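# Wrap a scarf around a doll's neck, crossing the ends

## Task

Loop the scarf around the doll's neck, then bring each of its two ends across the doll's chest so that each finishes far over on the opposite side; the doll must still be sitting upright, and at the end both hands must have released the scarf and moved away.

## Robot and tools

Robot: two arms on a table, left_arm (carrying a left hand) and right_arm (carrying a right hand), each with a five-finger hand. Base positions in the scene frame: left_arm (+0.002, +0.248, +0.035) m, right_arm (+0.035, -0.288, +0.006) m, both turned only slightly about z. A camera stand sits behind the arms.

Scene frame: origin at table height, halfway between the arms' nominal bases; +z up, +x out over the table, +y toward left_arm. Arm names do not match image left/right. All hand poses, velocities and reported positions use this frame; offsets use its axes, and rotation happens about the hand point's own target position.

Hand point: a point fixed to the palm, 0.05 m in front of it and 0.15 m along the fingers from the wrist flange. Its +z runs along straight fingers, +y out of the palm, +x across the palm away from the thumb on the right hand (toward the thumb on the left hand). Straight fingertips lie about 0.06-0.07 m past the point along +z and 0.06 m behind it along -y. A wrist bracket on the little-finger side can collide with things.

The 28-number row (every number in [-1, 1], always all 28 even if one arm is idle): left_arm dx, dy, dz, rx, ry, rz; left hand little, ring, middle, index, thumb_bend, thumb_turn, force_limit, speed; then the same 14 for right_arm. Pose numbers are offsets, not poses: they count from that arm's Hand target at the start of the action or move, along scene axes. Scale: 1.0 = 0.6 m for dx/dy/dz and 180 degrees for the rotation vector rx/ry/rz. Sending six zeros re-requests the current Hand target. Repeating an offset moves further.

Hand numbers are absolute targets, not offsets. Fingers and thumb_bend: +1 straight/open, -1 curled/closed. thumb_turn: +1 beside the palm, -1 across in front of it. force_limit maps -1..+1 to roughly 0..10 N fingertip force (0..15 N for the two thumb motors). speed rises linearly to full at +0.48 and stays full above. No value means 'unchanged': to keep a hand as is, resend the eight numbers last executed for it; if none has run yet, send hand_measured plus hand_force_limit and hand_speed. With the thumb turned across, the hand grips objects about 0.035-0.065 m thick (handles down to about 0.025 m). For a soft grip close at speed -0.94 or below. To grip harder, raise force_limit and send a more-closed target than hand_measured; to loosen, send a more-open one.

Tools:
execute_actions(actions, cameras): actions is a list of actions; each action is up to 15 rows, one row per 1/30 s control step, with the last row held to fill 15 steps. Every row counts from the action's start pose. Images appear only for an empty actions list or when cameras names them (["all"], specific names, or []).
move(target, speed, blend, blocking, cameras): target is one 28-number row or a list of up to 15 rows, every row an offset from the same starting Hand targets. speed is in m/s (0.002-4.3, default 0.25; turning up to twice that in rad/s), one value or one per target. blend (m) rounds corners between list targets; 0 stops at each. Paths are straight and do not avoid obstacles or the other arm; a move lasts at most 10 s. blocking=false returns early while motion continues.
wait(seconds 0-10, cameras): lets time pass holding commands.
stop(cameras): brakes a running move.
zoom_image(camera, region [x0,y0,x1,y1], max 504x504 px): closer look at the latest image from cam_high, cam_low, cam_left_wrist or cam_right_wrist (all 672x504).
show_instructions(): displays the reference images.
finished_scene(scene=1): ends the scene irreversibly; the result must hold without the robot.

Results: end_effector_position (m) and end_effector_quat_wxyz per arm; Hand target (the last commanded pose after clipping, base for the next offsets); joint positions, velocities and torques; hand_measured, hand_stopped_by (moving, target, force, stalled, fault) and hand_load_n (positive means something pushes the finger open), each in the hand-number order; motor temperatures. move adds a 'move:' line: done (within 10 mm and 2 degrees), off_target, moving, held or fault, plus limits such as paced (pose clipped) or held (steps withheld). Hands often rest 1-3 cm (sometimes 5 cm) short, mostly low, without any contact; send the missing distance as a new offset. Orientation commands are clipped to 40 degrees from the measured one per step. A lost grip shows only as hand_load_n dropping near 0.

Avoid: knocking the doll over or anything off the table (including leaving the scarf off it), dropping or releasing things while moving, fast collisions, pressing hard on fixed or heavy objects, arms touching or a hand squeezing the other hand's fingers, excessive finger loads, paths passing close to an arm's own base (go around it), and long stretched or loaded holds that overheat motors (MOTOR HOT appears at 85 °C; at 100 °C the arm drops for 30-60 s). To stop pressing into something, command a target back past the hand point.

Each tool is called after "Emit:" by a JSON object that holds its "api" and its "payload", one argument or row to a line.

Reference images:

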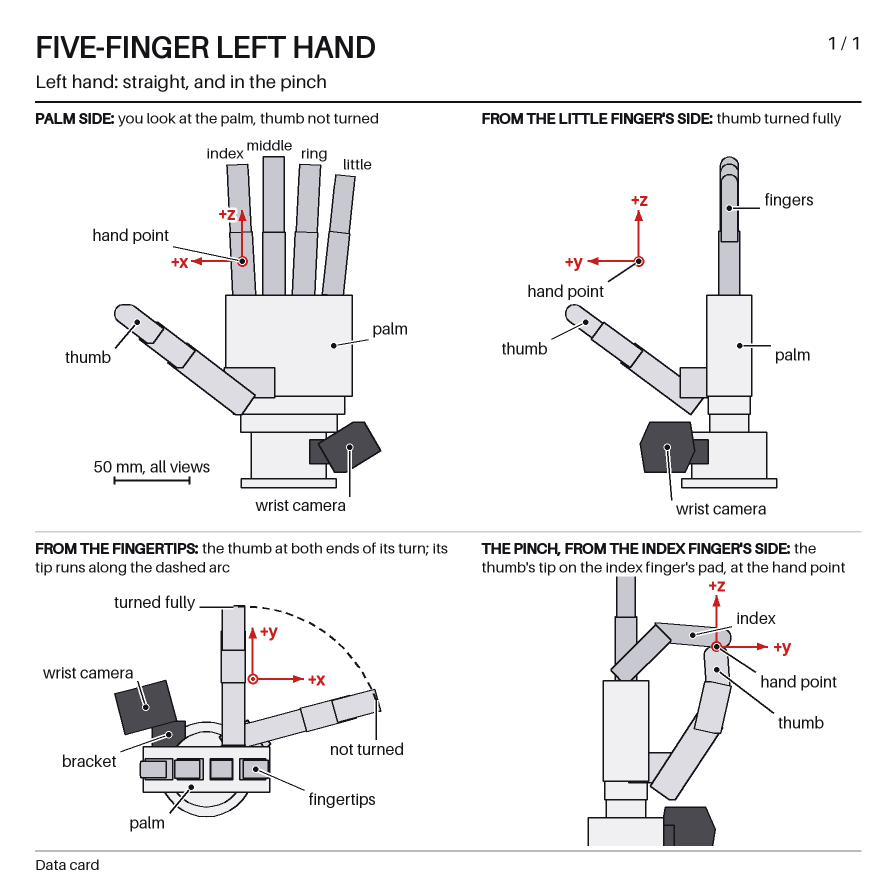

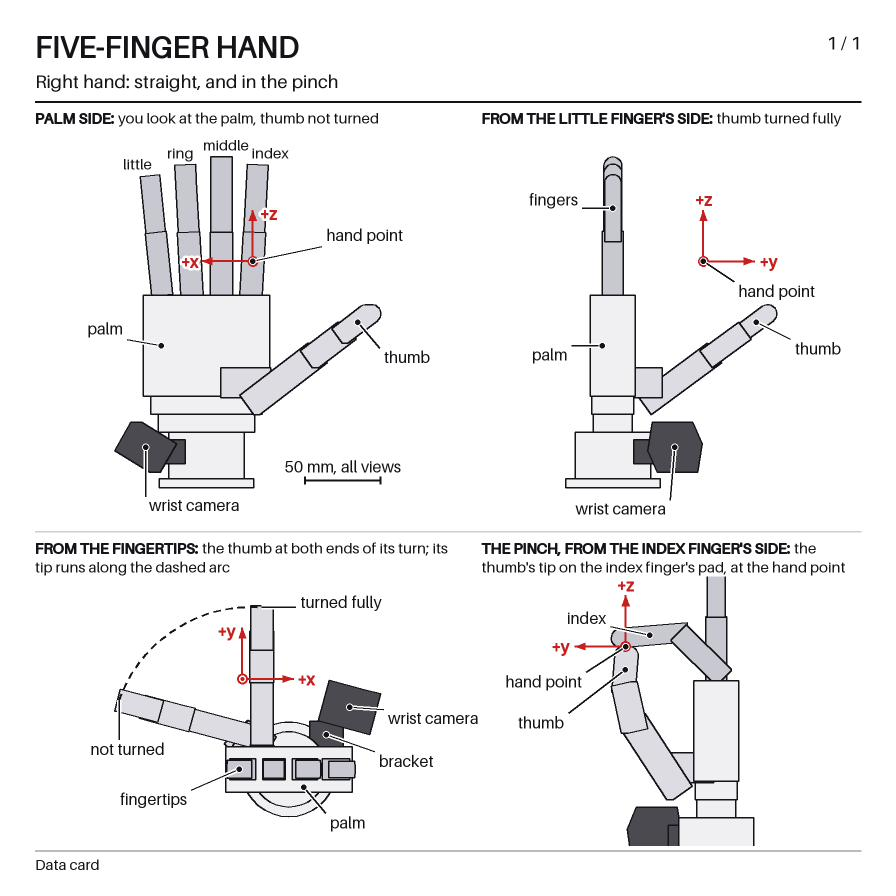

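## Session

Emit:
{"api": "execute_actions", "payload": {
  "actions": []
}}

Scene clock: 0.00 s.
left_arm: end_effector_position=(+0.3341, +0.2141, +0.2370) hand_measured=(+1.000, +1.000, +1.000, +1.000, +1.000, +1.000) hand_load_n=(+0.0, +0.0, +0.5, +0.0, +0.0, +0.0) hand_stopped_by=(target, target, target, target, target, target) hand_force_limit=0.00 hand_speed=-0.80 end_effector_quat_wxyz=(+0.529, +0.112, +0.817, -0.200) | right_arm: end_effector_position=(+0.6895, +0.0651, +0.2457) hand_measured=(+1.000, +1.000, +1.000, +1.000, +1.000, +1.000) hand_load_n=(+0.0, +0.0, +0.0, +0.0, +0.0, +0.0) hand_stopped_by=(target, target, target, target, target, target) hand_force_limit=0.00 hand_speed=-0.80 end_effector_quat_wxyz=(+0.032, -0.151, +0.854, +0.497)
Joint positions: left_arm=[-0.057 0.46 0.414 -0.368 0.46 1.538] | right_arm=[0.24 2.152 2.004 -1.229 -1.032 1.557]
Joint velocities: within noise
Joint torques (N m): no reading
Motor temperatures (°C): left_arm=[18 32 27 16 22 18] | right_arm=[33 25 20 30 20 19]
Heat: left arm: hottest shoulder 32 °C; right arm: hottest waist 33 °C.
Hand target: left_arm +0.3376, +0.2141, +0.2511; +0.539, +0.114, +0.810, -0.198 | right_arm +0.6926, +0.0658, +0.2650; +0.049, -0.160, +0.851, +0.498

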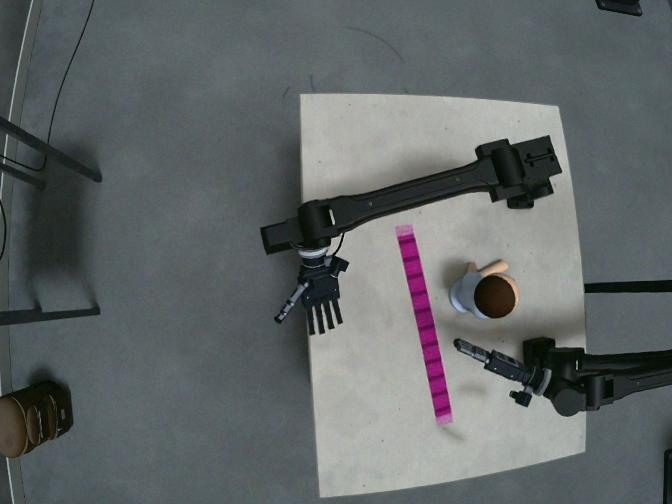

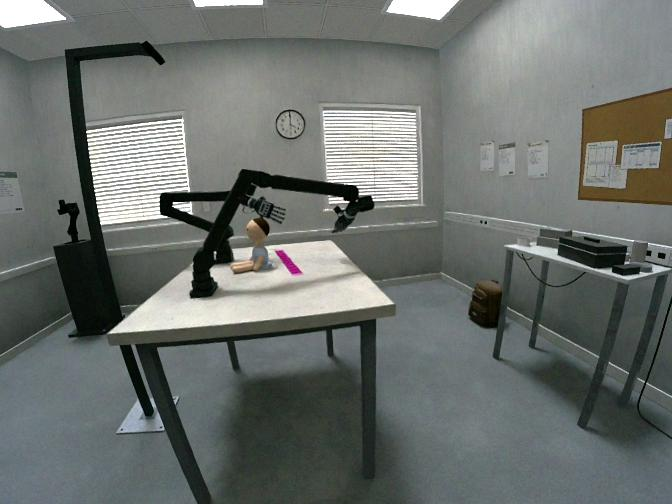

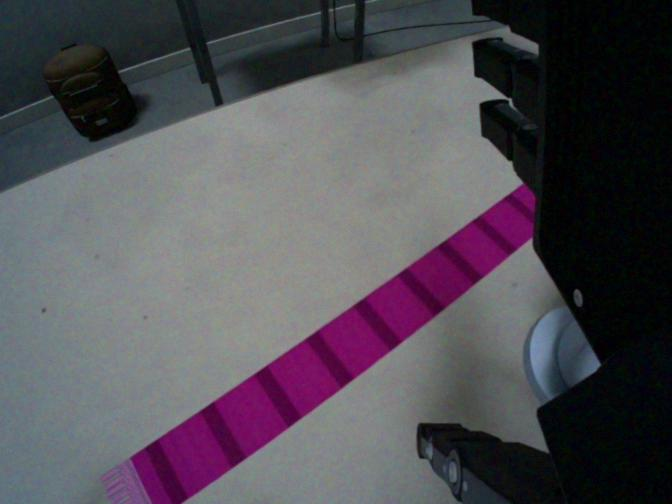

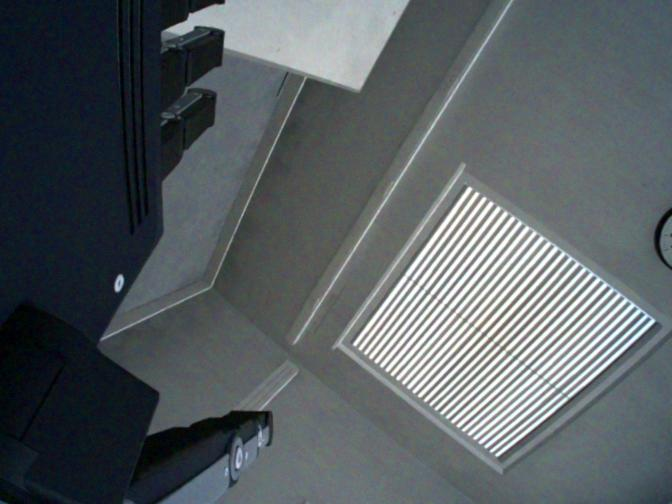

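Emit:
{"api": "zoom_image", "payload": {
  "camera": "cam_high",
  "region": [380, 200, 580, 350]
}}

Emit:
{"api": "zoom_image", "payload": {
  "camera": "cam_low",
  "region": [180, 200, 320, 305]
}}

Emit:
{"api": "zoom_image", "payload": {
  "camera": "cam_high",
  "region": [340, 200, 540, 440]
}}

Scaled by 2.520 from the camera's 672x504 image, which has a finer 960x720 frame.

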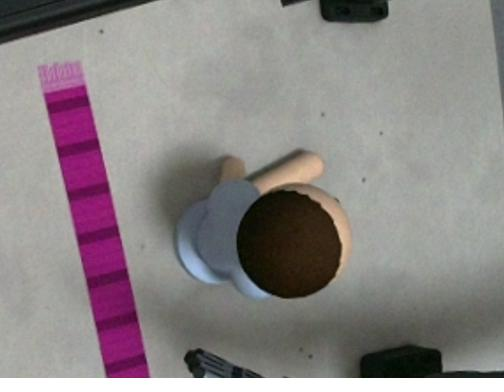

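Scaled by 3.600 from the camera's 672x504 image, which has a finer 960x720 frame.

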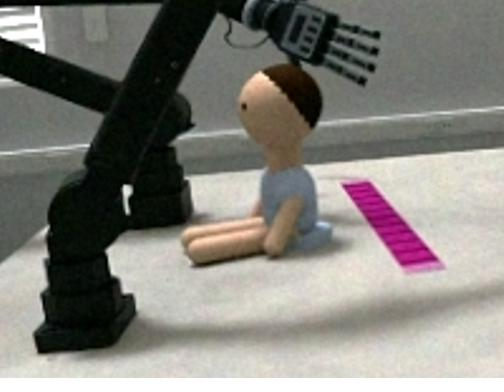

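Scaled by 2.100 from the camera's 672x504 image, which has a finer 960x720 frame.

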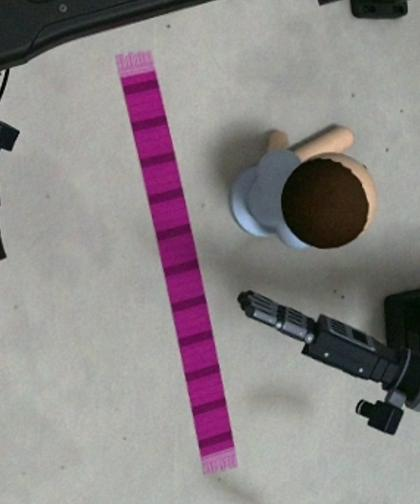

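Emit:
{"api": "move", "payload": {
  "target": [
    [0.002, 0.1865, -0.02, -0.389, 0.138, 0.383, 0.4, 0.4, 0.4, 0.4, 0.6, -1, 0, 0, -0.4577, -0.3463, 0.02, -0.393, -0.523, 0.239, 0.4, 0.4, 0.4, 0.4, 0.6, -1, 0, 0]
  ],
  "speed": 0.25,
  "cameras": ["all"]
}}

Scene clock: 104.23 s.
left_arm: end_effector_position=(+0.3297, +0.3170, +0.2166) hand_measured=(+0.400, +0.400, +0.400, +0.400, +0.600, -1.000) hand_load_n=(+0.0, +0.0, +0.0, +0.0, +0.0, +0.0) hand_stopped_by=(target, target, target, target, target, target) hand_force_limit=0.00 hand_speed=0.00 end_effector_quat_wxyz=(-0.343, +0.675, -0.583, +0.294) | right_arm: end_effector_position=(+0.4164, -0.1461, +0.2689) hand_measured=(+0.400, +0.400, +0.400, +0.400, +0.600, -1.000) hand_load_n=(+0.0, +0.0, +0.0, +0.0, +0.0, +0.0) hand_stopped_by=(target, target, target, target, target, target) hand_force_limit=0.00 hand_speed=0.00 end_effector_quat_wxyz=(-0.347, +0.690, -0.569, +0.282)
Joint positions: left_arm=[0.323 0.715 0.609 -0.54 0.184 0.142] | right_arm=[0.328 0.911 0.913 -0.648 0.092 0.076]
Joint torques (N m): left_arm=[-0.5 -2.55 14.67 1.5 -0.12 -0.15] | right_arm=[0.26 -6.24 10.39 1.81 0.02 -0.04]
Motor temperatures (°C): left_arm=[18 31 40 16 21 17] | right_arm=[32 35 30 29 20 19]
Heat: left arm: hottest elbow 40 °C; right arm: hottest shoulder 35 °C.
Hand target: left_arm +0.3387, +0.3261, +0.2390; -0.353, +0.680, -0.570, +0.297 | right_arm +0.4180, -0.1420, +0.2770; -0.358, +0.690, -0.559, +0.290
Off the commanded pose: left_arm 0.026 m, 2 deg | right_arm 0.009 m, 2 deg.
move: off_target (left_arm)
camera_calibration:
cam_left_wrist: T_world_to_cam=[[0.635234, -0.131047, 0.76112, -0.331732], [-0.437533, -0.873163, 0.214829, 0.361572], [0.636429, -0.469482, -0.612, 0.187369], [0, 0, 0, 1]] pos_world=[0.24968, 0.360205, 0.289481]
cam_right_wrist: T_world_to_cam=[[-0.577474, -0.284732, -0.765148, 0.406624], [-0.703909, 0.648408, 0.289965, 0.291952], [0.413566, 0.706041, -0.574864, 0.199664], [0, 0, 0, 1]] pos_world=[0.357748, -0.214496, 0.341251]

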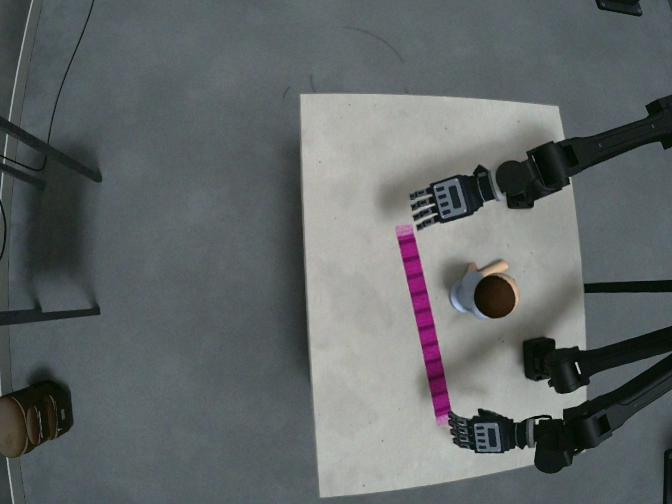

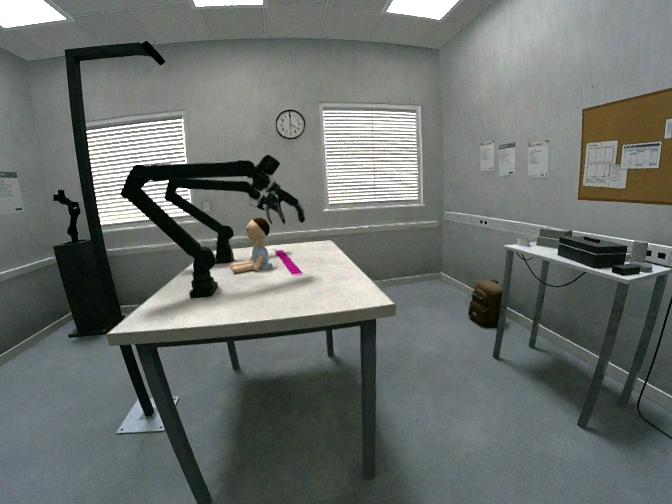

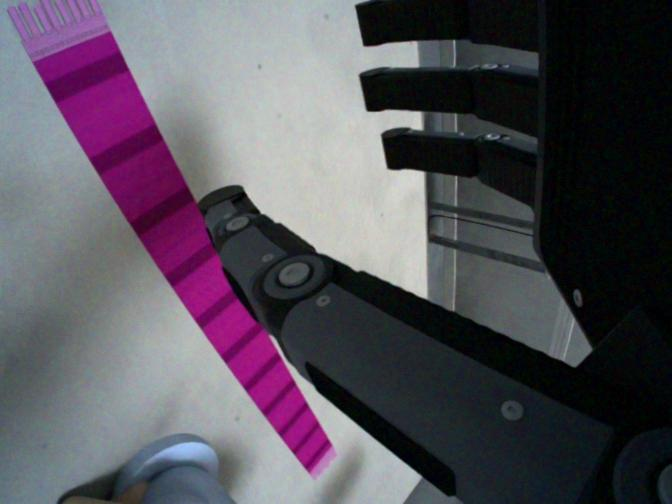

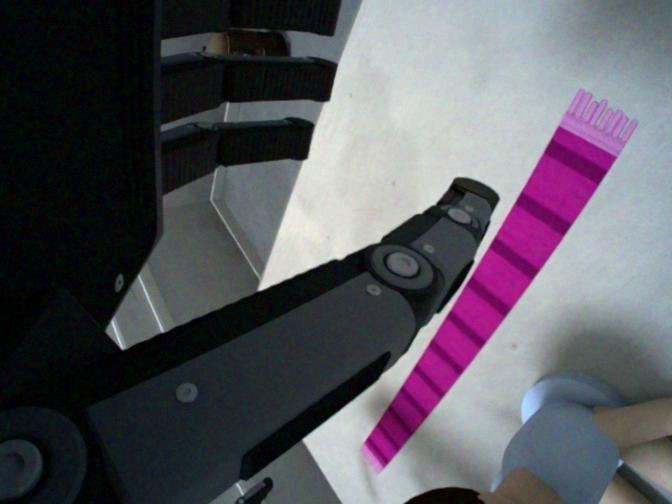

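Emit:
{"api": "move", "payload": {
  "target": [
    [0.0, 0.073, -0.198, 0, 0, 0, 0.4, 0.4, 0.4, 0.4, 0.6, -1, 0, 0, 0.008, 0.045, -0.278, 0, 0, 0, 0.4, 0.4, 0.4, 0.4, 0.6, -1, 0, 0]
  ],
  "speed": 0.2,
  "cameras": ["all"]
}}

Emit:
{"api": "zoom_image", "payload": {
  "camera": "cam_high",
  "region": [400, 380, 540, 480]
}}

Emit:
{"api": "zoom_image", "payload": {
  "camera": "cam_high",
  "region": [380, 170, 520, 270]
}}

Scene clock: 134.70 s.
left_arm: end_effector_position=(+0.3397, +0.3636, +0.1251) hand_measured=(+0.400, +0.400, +0.400, +0.400, +0.600, -1.000) hand_load_n=(+0.0, +0.0, +0.0, +0.0, +0.0, +0.0) hand_stopped_by=(target, target, target, target, target, target) hand_force_limit=0.00 hand_speed=0.00 end_effector_quat_wxyz=(-0.350, +0.680, -0.569, +0.301) | right_arm: end_effector_position=(+0.4190, -0.1213, +0.1071) hand_measured=(+0.400, +0.400, +0.400, +0.400, +0.600, -1.000) hand_load_n=(+0.0, +0.0, +0.0, +0.0, +0.0, +0.0) hand_stopped_by=(target, target, target, target, target, target) hand_force_limit=0.00 hand_speed=0.00 end_effector_quat_wxyz=(-0.350, +0.693, -0.561, +0.289)
Joint positions: left_arm=[0.487 0.925 0.438 -0.16 0.308 0.212] | right_arm=[0.409 1.076 0.562 -0.125 0.156 0.105]
Joint torques (N m): left_arm=[-0.62 -4.13 9.09 2.54 0.29 0.18] | right_arm=[0.26 -5.83 9.46 1.84 0.1 0.11]
Motor temperatures (°C): left_arm=[18 31 41 16 21 17] | right_arm=[32 29 31 29 19 19]
Heat: left arm: hottest elbow 41 °C; right arm: hottest waist 32 °C.
Hand target: left_arm +0.3388, +0.3698, +0.1203; -0.353, +0.680, -0.570, +0.297 | right_arm +0.4228, -0.1150, +0.1102; -0.358, +0.690, -0.559, +0.290
Off the commanded pose: left_arm 0.008 m, 1 deg | right_arm 0.008 m, 1 deg.
move: done
camera_calibration:
cam_left_wrist: T_world_to_cam=[[0.619963, -0.107472, 0.777236, -0.267752], [-0.42138, -0.881209, 0.214265, 0.423834], [0.66188, -0.460348, -0.591604, 0.132305], [0, 0, 0, 1]] pos_world=[0.257022, 0.405617, 0.195566]
cam_right_wrist: T_world_to_cam=[[-0.561505, -0.299386, -0.771414, 0.283529], [-0.7163, 0.642599, 0.271995, 0.331085], [0.414278, 0.70529, -0.575273, 0.0876353], [0, 0, 0, 1]] pos_world=[0.360054, -0.189679, 0.179079]

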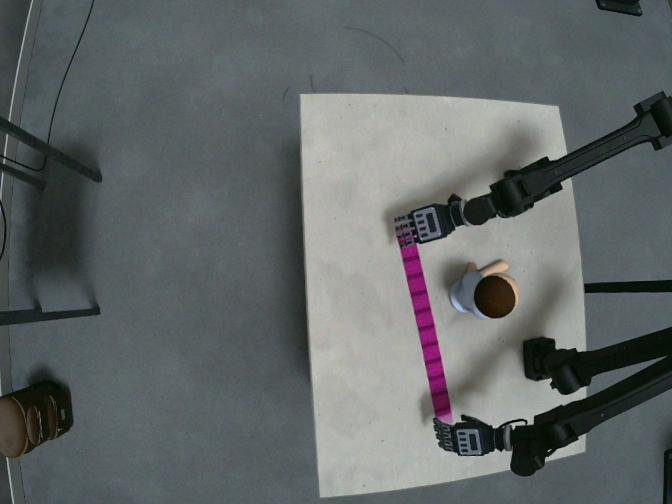

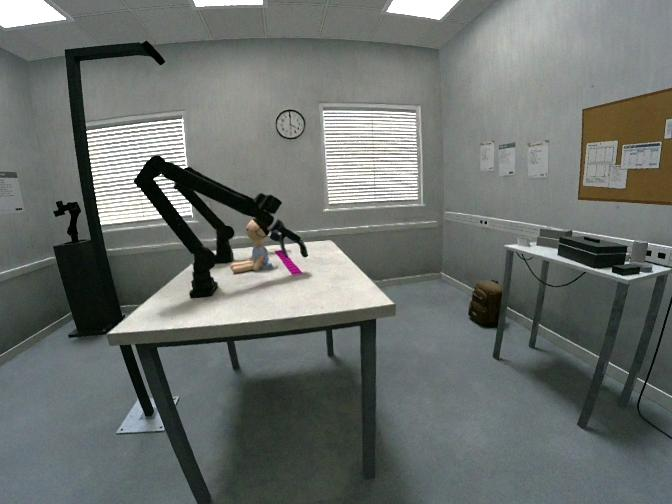

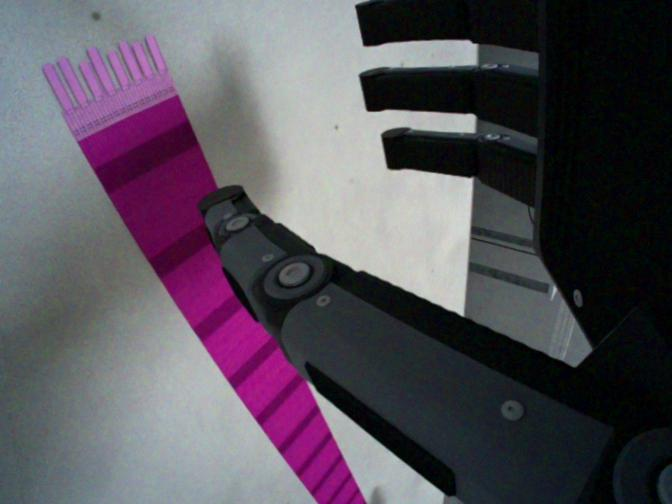

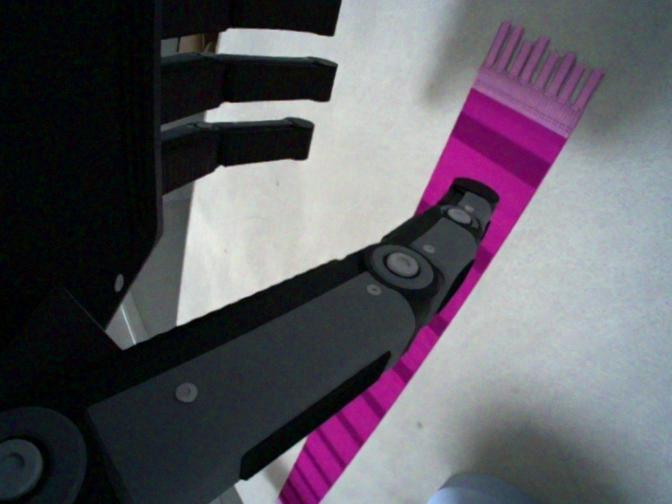

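Scaled by 3.600 from the camera's 672x504 image, which has a finer 960x720 frame.

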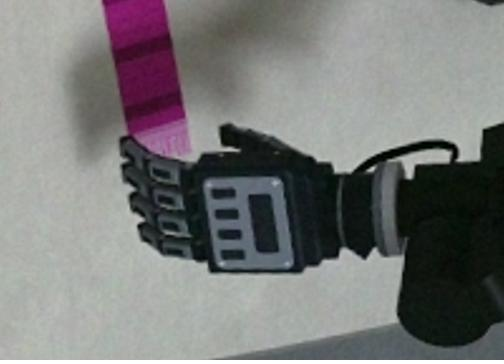

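Scaled by 3.600 from the camera's 672x504 image, which has a finer 960x720 frame.

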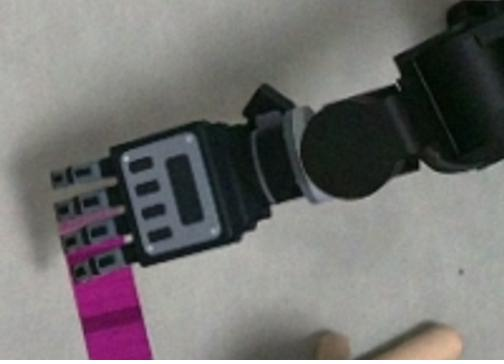

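Emit:
{"api": "move", "payload": {
  "target": [
    [-0.012, 0.004, -0.117, 0, 0, 0, 0.4, 0.4, 0.4, 0.4, 0.6, -1, 0, 0, -0.003, 0.0, -0.1, 0, 0, 0, 0.4, 0.4, 0.4, 0.4, 0.6, -1, 0, 0]
  ],
  "speed": 0.1,
  "cameras": ["all"]
}}

Emit:
{"api": "zoom_image", "payload": {
  "camera": "cam_low",
  "region": [230, 220, 330, 290]
}}

Scene clock: 162.13 s.
left_arm: end_effector_position=(+0.3343, +0.3670, +0.0550) hand_measured=(+0.400, +0.400, +0.400, +0.400, +0.600, -1.000) hand_load_n=(+0.0, +0.0, +0.0, +0.0, +0.0, +0.0) hand_stopped_by=(target, target, target, target, target, target) hand_force_limit=0.00 hand_speed=0.00 end_effector_quat_wxyz=(-0.351, +0.680, -0.570, +0.301) | right_arm: end_effector_position=(+0.4188, -0.1209, +0.0489) hand_measured=(+0.400, +0.400, +0.400, +0.400, +0.600, -1.000) hand_load_n=(+0.0, +0.0, +0.0, +0.0, -0.5, +0.0) hand_stopped_by=(target, target, target, target, target, target) hand_force_limit=0.00 hand_speed=0.00 end_effector_quat_wxyz=(-0.351, +0.692, -0.561, +0.289)
Joint positions: left_arm=[0.511 1.122 0.315 0.158 0.327 0.228] | right_arm=[0.41 1.214 0.467 0.111 0.158 0.107]
Joint torques (N m): left_arm=[-0.5 -5.54 7.27 2.69 0.26 0.11] | right_arm=[0.32 -6.48 8.02 1.83 0.11 0.11]
Heat: left arm: hottest elbow 37 °C; right arm: hottest waist 31 °C.
Hand target: left_arm +0.3315, +0.3722, +0.0500; -0.353, +0.680, -0.570, +0.297 | right_arm +0.4210, -0.1150, +0.0502; -0.358, +0.690, -0.559, +0.290
Off the commanded pose: left_arm 0.008 m, 1 deg | right_arm 0.006 m, 1 deg.
move: done
camera_calibration:
cam_left_wrist: T_world_to_cam=[[0.61909, -0.108979, 0.777722, -0.208717], [-0.422244, -0.881189, 0.212642, 0.439942], [0.662147, -0.460033, -0.59155, 0.0958367], [0, 0, 0, 1]] pos_world=[0.251519, 0.409014, 0.125466]
cam_right_wrist: T_world_to_cam=[[-0.559133, -0.297934, -0.773696, 0.238013], [-0.716672, 0.642872, 0.270366, 0.346735], [0.416836, 0.705657, -0.572971, 0.0528395], [0, 0, 0, 1]] pos_world=[0.35955, -0.18928, 0.12068]

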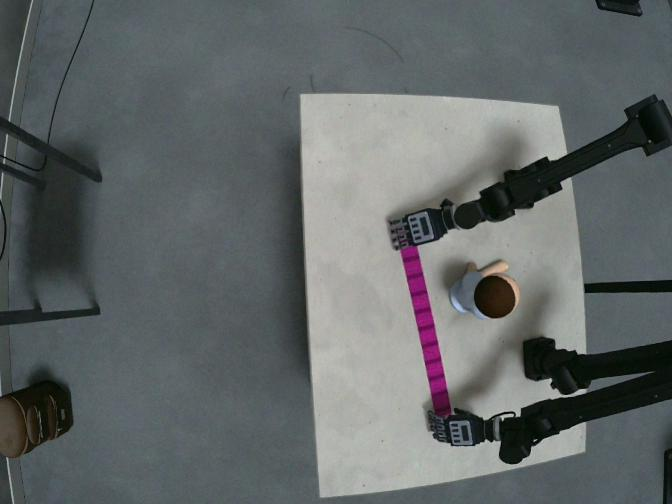

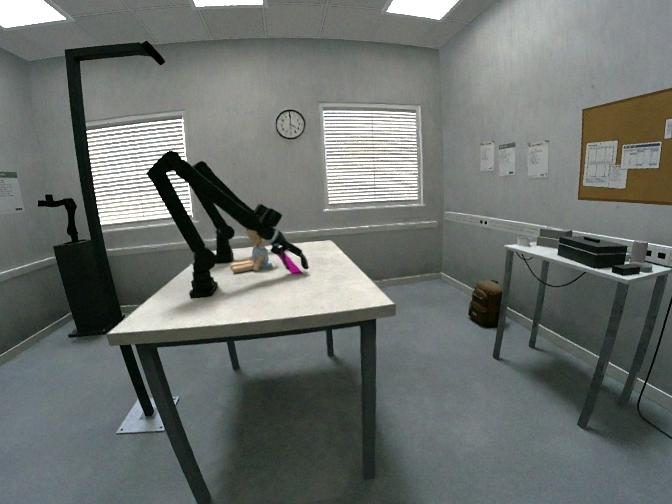

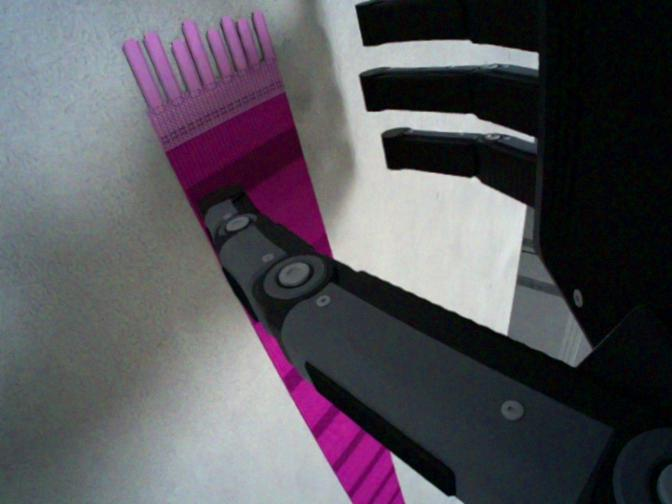

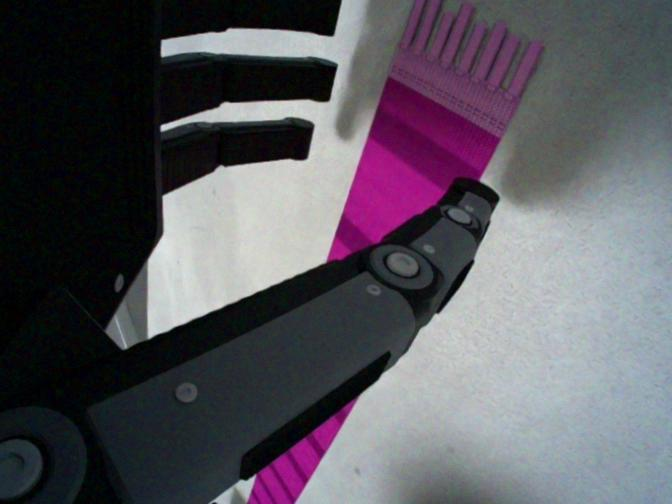

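Scaled by 5.040 from the camera's 672x504 image, which has a finer 960x720 frame.

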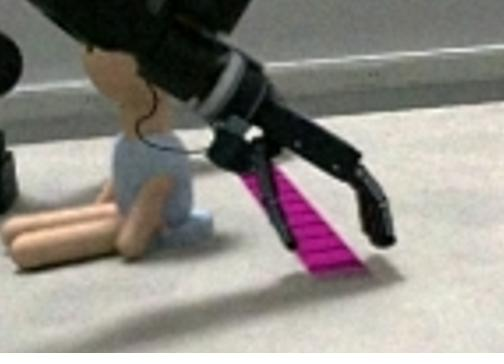

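Emit:
{"api": "move", "payload": {
  "target": [
    [-0.017, 0.0, -0.03, 0, 0, 0, 0.4, 0.4, 0.4, 0.4, 0.6, -1, 0, 0, -0.006, -0.002, -0.027, 0, 0, 0, 0.4, 0.4, 0.4, 0.4, 0.6, -1, 0, 0]
  ],
  "speed": 0.05,
  "cameras": ["cam_low", "cam_left_wrist", "cam_right_wrist"]
}}

Emit:
{"api": "zoom_image", "payload": {
  "camera": "cam_low",
  "region": [260, 230, 330, 290]
}}

Scene clock: 180.23 s.
left_arm: end_effector_position=(+0.3248, +0.3677, +0.0371) hand_measured=(+0.400, +0.400, +0.400, +0.400, +0.600, -1.000) hand_load_n=(+0.0, +0.0, +0.0, +0.0, +0.0, +0.0) hand_stopped_by=(target, target, target, target, target, target) hand_force_limit=0.00 hand_speed=0.00 end_effector_quat_wxyz=(-0.351, +0.680, -0.570, +0.301) | right_arm: end_effector_position=(+0.4166, -0.1217, +0.0346) hand_measured=(+0.400, +0.400, +0.400, +0.400, +0.600, -1.000) hand_load_n=(+0.0, +0.0, +0.0, +0.0, +0.0, +0.0) hand_stopped_by=(target, target, target, target, target, target) hand_force_limit=0.00 hand_speed=0.00 end_effector_quat_wxyz=(-0.353, +0.691, -0.560, +0.291)
Joint positions: left_arm=[0.535 1.17 0.274 0.242 0.346 0.244] | right_arm=[0.411 1.251 0.44 0.179 0.159 0.108]
Joint torques (N m): left_arm=[-0.67 -5.19 6.6 2.84 0.25 0.11] | right_arm=[0.32 -6.48 7.45 1.8 0.09 0.11]
Motor temperatures (°C): left_arm=[18 31 35 16 21 17] | right_arm=[31 26 28 28 19 19]
Heat: left arm: hottest elbow 35 °C; right arm: hottest waist 31 °C.
Hand target: left_arm +0.3214, +0.3722, +0.0320; -0.353, +0.680, -0.570, +0.297 | right_arm +0.4174, -0.1163, +0.0340; -0.358, +0.690, -0.559, +0.290
Off the commanded pose: left_arm 0.008 m, 1 deg | right_arm 0.006 m, 1 deg.
move: done
camera_calibration:
cam_left_wrist: T_world_to_cam=[[0.618507, -0.109103, 0.778168, -0.188626], [-0.422266, -0.881317, 0.212063, 0.440406], [0.662676, -0.459757, -0.591172, 0.0914738], [0, 0, 0, 1]] pos_world=[0.242018, 0.409614, 0.107465]
cam_right_wrist: T_world_to_cam=[[-0.556172, -0.296354, -0.776432, 0.224583], [-0.71741, 0.642814, 0.268539, 0.349914], [0.419519, 0.706374, -0.570123, 0.0450307], [0, 0, 0, 1]] pos_world=[0.357047, -0.190182, 0.106081]
Images, in order (width x height): cam_low 672x504, cam_left_wrist 672x504, cam_right_wrist 672x504.

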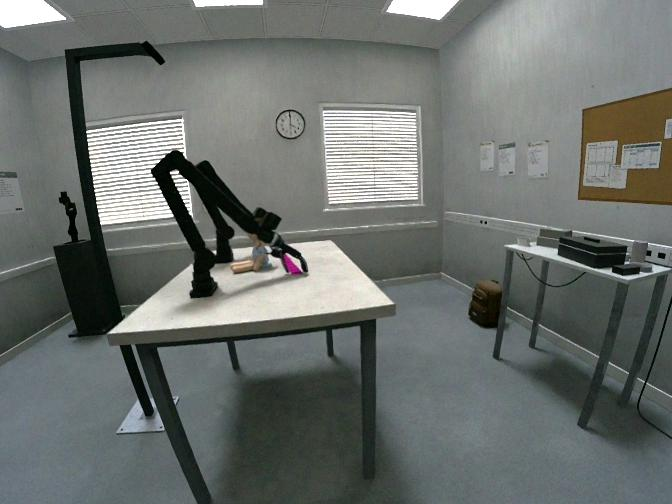

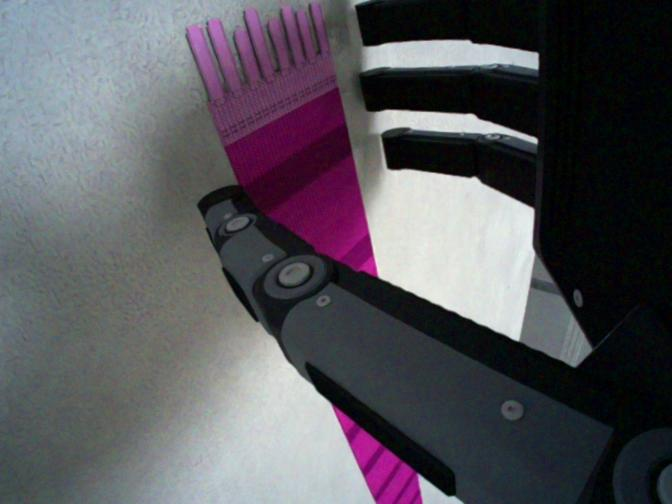

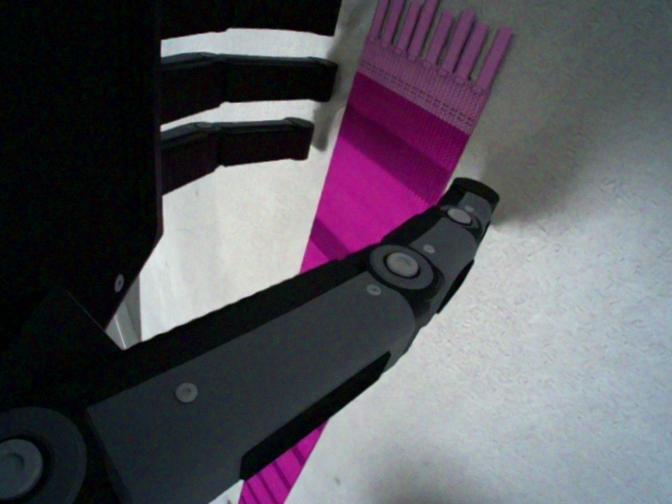

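Scaled by 7.200 from the camera's 672x504 image, which has a finer 960x720 frame.

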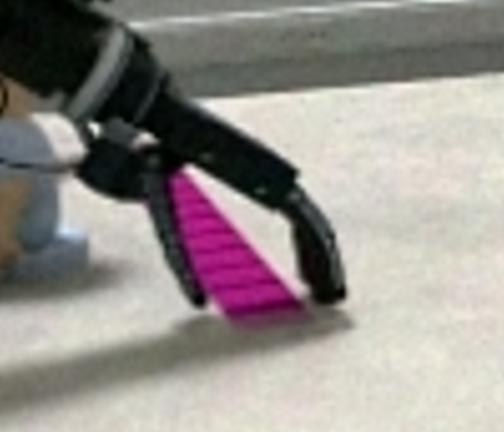

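Emit:
{"api": "move", "payload": {
  "target": [
    [0.0, 0.0, -0.02, 0, 0, 0, 0.4, 0.4, 0.4, 0.4, 0.6, -1, 0, 0, 0, -0.0, -0.02, 0, 0, 0, 0.4, 0.4, 0.4, 0.4, 0.6, -1, 0, 0]
  ],
  "speed": 0.05,
  "cameras": ["cam_low", "cam_left_wrist", "cam_right_wrist"]
}}

Emit:
{"api": "zoom_image", "payload": {
  "camera": "cam_low",
  "region": [260, 230, 330, 290]
}}

Scene clock: 185.40 s.
left_arm: end_effector_position=(+0.3305, +0.3705, +0.0331) hand_measured=(+0.400, +0.400, +0.400, +0.400, +0.600, -1.000) hand_load_n=(+0.0, +0.0, -1.5, +0.0, +0.0, +0.0) hand_stopped_by=(target, target, target, target, target, target) hand_force_limit=0.00 hand_speed=0.00 end_effector_quat_wxyz=(-0.362, +0.673, -0.568, +0.306) | right_arm: end_effector_position=(+0.4215, -0.1197, +0.0316) hand_measured=(+0.400, +0.400, +0.400, +0.400, +0.600, -1.000) hand_load_n=(+0.0, +0.0, -1.5, +0.0, +0.0, +0.0) hand_stopped_by=(target, target, target, target, target, target) hand_force_limit=0.00 hand_speed=0.00 end_effector_quat_wxyz=(-0.362, +0.686, -0.558, +0.296)
Joint positions: left_arm=[0.535 1.215 0.267 0.321 0.351 0.244] | right_arm=[0.412 1.277 0.431 0.24 0.16 0.108]
Joint torques (N m): left_arm=[-1.08 -4.19 5.52 2.47 0.09 0.12] | right_arm=[0.26 -5.48 6.8 1.52 0.05 0.11]
Heat: left arm: hottest elbow 35 °C; right arm: hottest waist 31 °C.
Hand target: left_arm +0.3214, +0.3722, +0.0199; -0.353, +0.680, -0.570, +0.297 | right_arm +0.4172, -0.1163, +0.0218; -0.358, +0.690, -0.559, +0.290
Off the commanded pose: left_arm 0.016 m, 2 deg | right_arm 0.011 m, 1 deg.
move: off_target (left_arm, right_arm)
camera_calibration:
cam_left_wrist: T_world_to_cam=[[0.599025, -0.121237, 0.791499, -0.178297], [-0.430555, -0.882182, 0.190727, 0.449883], [0.675123, -0.455034, -0.580649, 0.0804893], [0, 0, 0, 1]] pos_world=[0.246164, 0.411888, 0.102053]
cam_right_wrist: T_world_to_cam=[[-0.537614, -0.288792, -0.792193, 0.219147], [-0.723295, 0.640836, 0.257242, 0.355556], [0.433376, 0.711286, -0.553405, 0.0340553], [0, 0, 0, 1]] pos_world=[0.36023, -0.188789, 0.100989]
Images, in order (width x height): cam_low 672x504, cam_left_wrist 672x504, cam_right_wrist 672x504.

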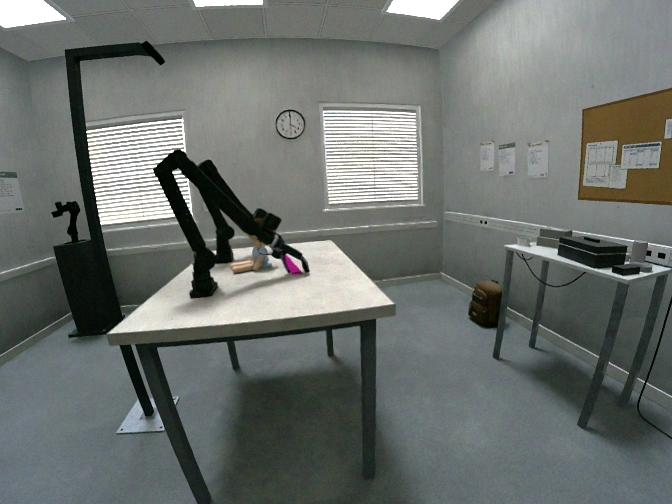

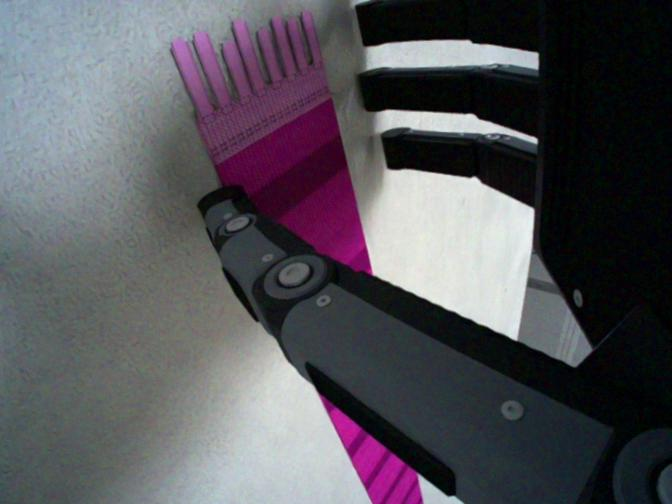

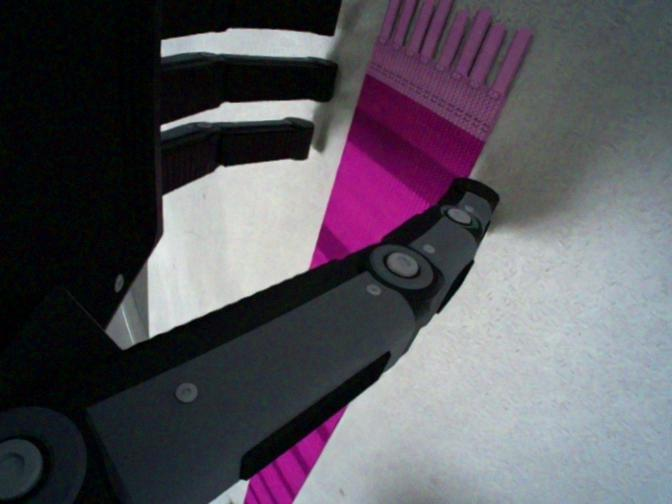

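Scaled by 7.200 from the camera's 672x504 image, which has a finer 960x720 frame.

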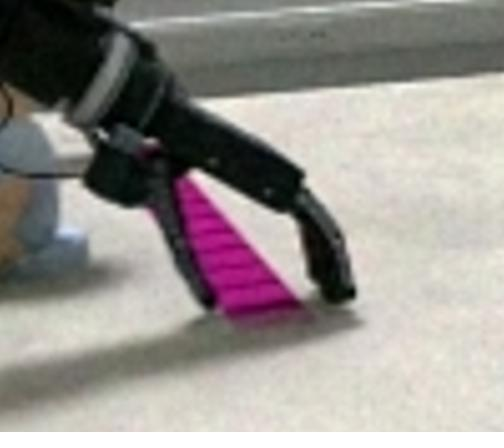

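Emit:
{"api": "move", "payload": {
  "target": [
    [0.0, 0.0, 0.065, 0.0174, -0.0985, 0, 0.16, 0.16, 0.16, 0.16, 0.2, -1, 0, 0, 0, -0.0, 0.06, 0.0208, -0.0978, 0, 0.16, 0.16, 0.16, 0.16, 0.2, -1, 0, 0]
  ],
  "speed": 0.1,
  "cameras": ["cam_low", "cam_left_wrist", "cam_right_wrist"]
}}

Emit:
{"api": "zoom_image", "payload": {
  "camera": "cam_low",
  "region": [260, 230, 330, 290]
}}

Scene clock: 213.03 s.
left_arm: end_effector_position=(+0.3248, +0.3701, +0.0617) hand_measured=(+0.160, +0.160, +0.160, +0.160, +0.200, -1.000) hand_load_n=(+0.0, +0.0, +0.0, +0.0, +0.0, +0.0) hand_stopped_by=(target, target, target, target, target, target) hand_force_limit=0.00 hand_speed=0.00 end_effector_quat_wxyz=(-0.457, +0.609, -0.525, +0.381) | right_arm: end_effector_position=(+0.4163, -0.1207, +0.0523) hand_measured=(+0.160, +0.160, +0.160, +0.160, +0.200, -1.000) hand_load_n=(-0.5, +0.0, +0.0, -0.5, +0.5, +0.0) hand_stopped_by=(target, target, target, target, target, target) hand_force_limit=0.00 hand_speed=0.00 end_effector_quat_wxyz=(-0.453, +0.627, -0.515, +0.369)
Joint positions: left_arm=[0.629 1.234 0.112 0.782 0.497 0.184] | right_arm=[0.446 1.273 0.262 0.681 0.22 0.079]
Joint torques (N m): left_arm=[-0.26 -4.13 4.96 3.14 0.27 -0.15] | right_arm=[0.32 -6.53 6.31 2.06 0.09 -0.02]
Heat: left arm: hottest elbow 32 °C; right arm: hottest waist 31 °C.
Hand target: left_arm +0.3214, +0.3723, +0.0590; -0.455, +0.616, -0.516, +0.382 | right_arm +0.4172, -0.1163, +0.0578; -0.461, +0.625, -0.507, +0.374
Off the commanded pose: left_arm 0.005 m, 1 deg | right_arm 0.007 m, 1 deg.
move: done
camera_calibration:
cam_left_wrist: T_world_to_cam=[[0.356721, -0.180931, 0.916523, -0.10436], [-0.468249, -0.883562, 0.00782335, 0.465664], [0.808389, -0.431951, -0.399906, 0.0377394], [0, 0, 0, 1]] pos_world=[0.224766, 0.408863, 0.107098]
cam_right_wrist: T_world_to_cam=[[-0.308423, -0.233431, -0.922164, 0.15047], [-0.766859, 0.63462, 0.0958364, 0.372911], [0.562852, 0.736728, -0.37474, -0.0118008], [0, 0, 0, 1]] pos_world=[0.339021, -0.192839, 0.0985971]
Images, in order (width x height): cam_low 672x504, cam_left_wrist 672x504, cam_right_wrist 672x504.

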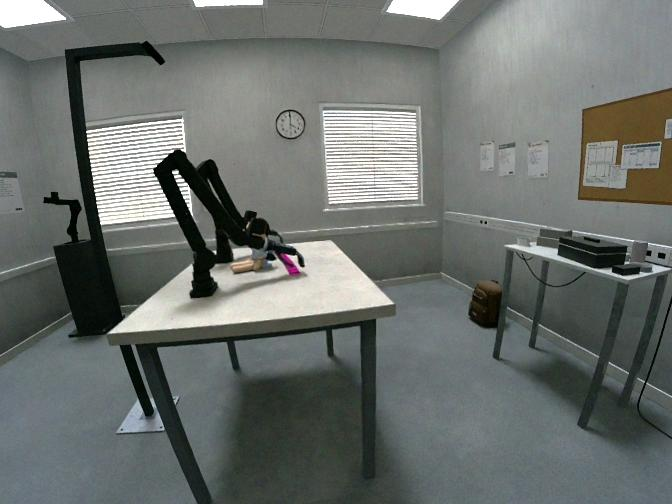

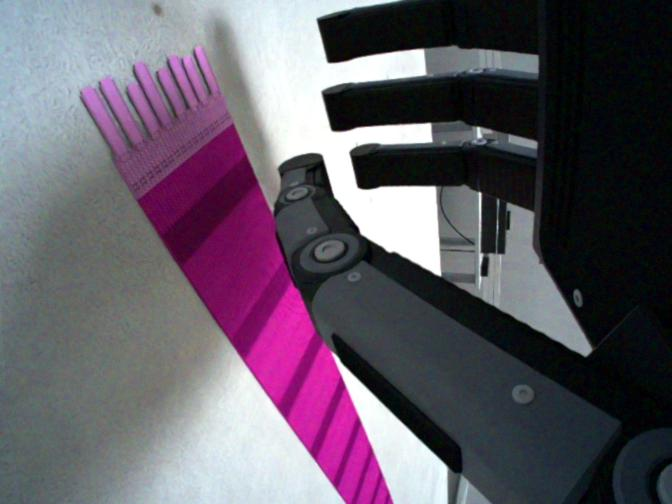

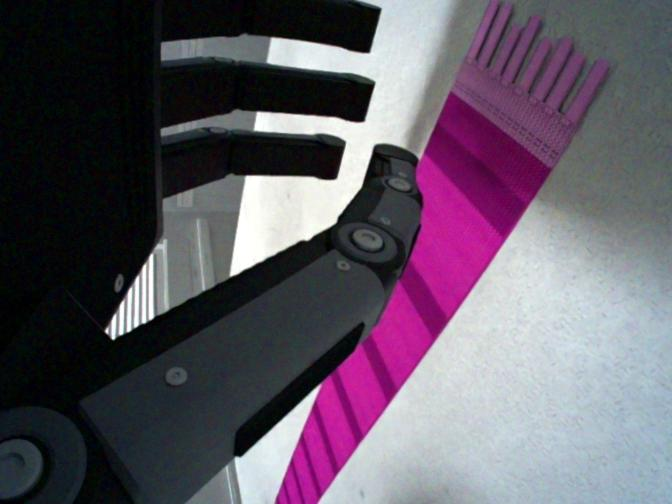

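Scaled by 7.200 from the camera's 672x504 image, which has a finer 960x720 frame.

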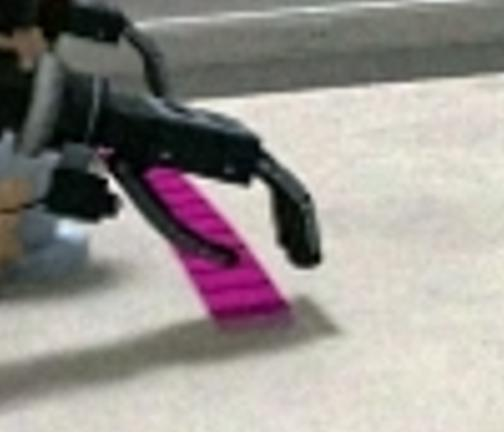

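Emit:
{"api": "wait", "payload": {
  "seconds": 0,
  "cameras": ["cam_high"]
}}

Emit:
{"api": "zoom_image", "payload": {
  "camera": "cam_high",
  "region": [340, 200, 540, 440]
}}

Scene clock: 225.27 s.
left_arm: end_effector_position=(+0.3247, +0.3700, +0.0616) hand_measured=(+0.160, +0.160, +0.160, +0.160, +0.200, -1.000) hand_load_n=(+0.0, +0.0, +0.0, +0.0, +0.0, +0.0) hand_stopped_by=(target, target, target, target, target, target) hand_force_limit=0.00 hand_speed=0.00 end_effector_quat_wxyz=(-0.457, +0.609, -0.525, +0.381) | right_arm: end_effector_position=(+0.4163, -0.1207, +0.0523) hand_measured=(+0.160, +0.160, +0.160, +0.160, +0.200, -1.000) hand_load_n=(+0.0, +0.0, +0.0, +0.0, +0.5, +0.0) hand_stopped_by=(target, target, target, target, target, target) hand_force_limit=0.00 hand_speed=0.00 end_effector_quat_wxyz=(-0.453, +0.627, -0.515, +0.369)
Joint positions: left_arm=[0.629 1.234 0.112 0.782 0.497 0.184] | right_arm=[0.446 1.273 0.262 0.681 0.22 0.079]
Joint torques (N m): left_arm=[-0.03 -3.37 5.31 3.03 0.26 -0.1] | right_arm=[0.32 -6.53 6.31 2.04 0.09 -0.04]
Heat: left arm: hottest elbow 32 °C; right arm: hottest waist 31 °C.
Hand target: left_arm +0.3213, +0.3722, +0.0590; -0.455, +0.616, -0.516, +0.382 | right_arm +0.4172, -0.1163, +0.0578; -0.461, +0.625, -0.507, +0.374
Off the commanded pose: left_arm 0.005 m, 1 deg | right_arm 0.007 m, 1 deg.
Images, in order (width x height): cam_high 672x504.

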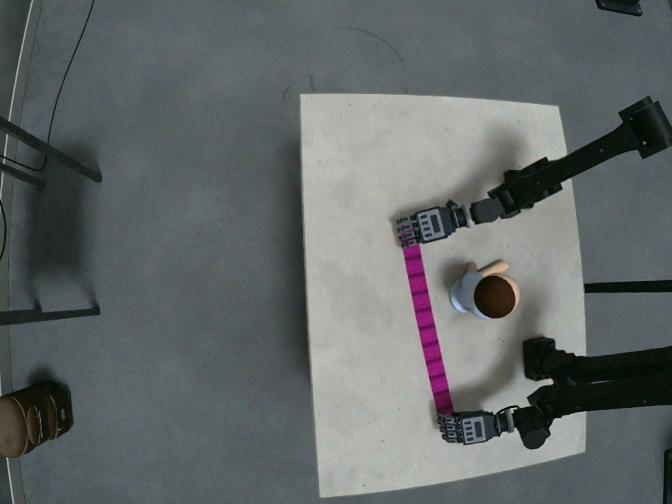

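Scaled by 2.100 from the camera's 672x504 image, which has a finer 960x720 frame.

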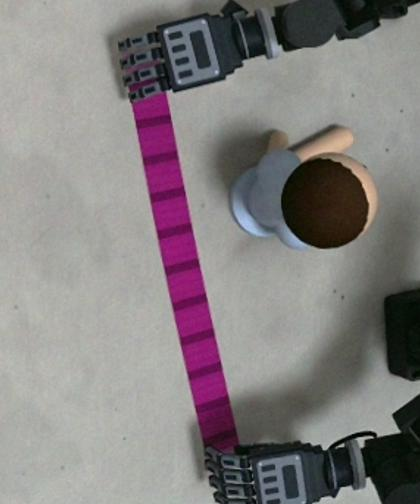

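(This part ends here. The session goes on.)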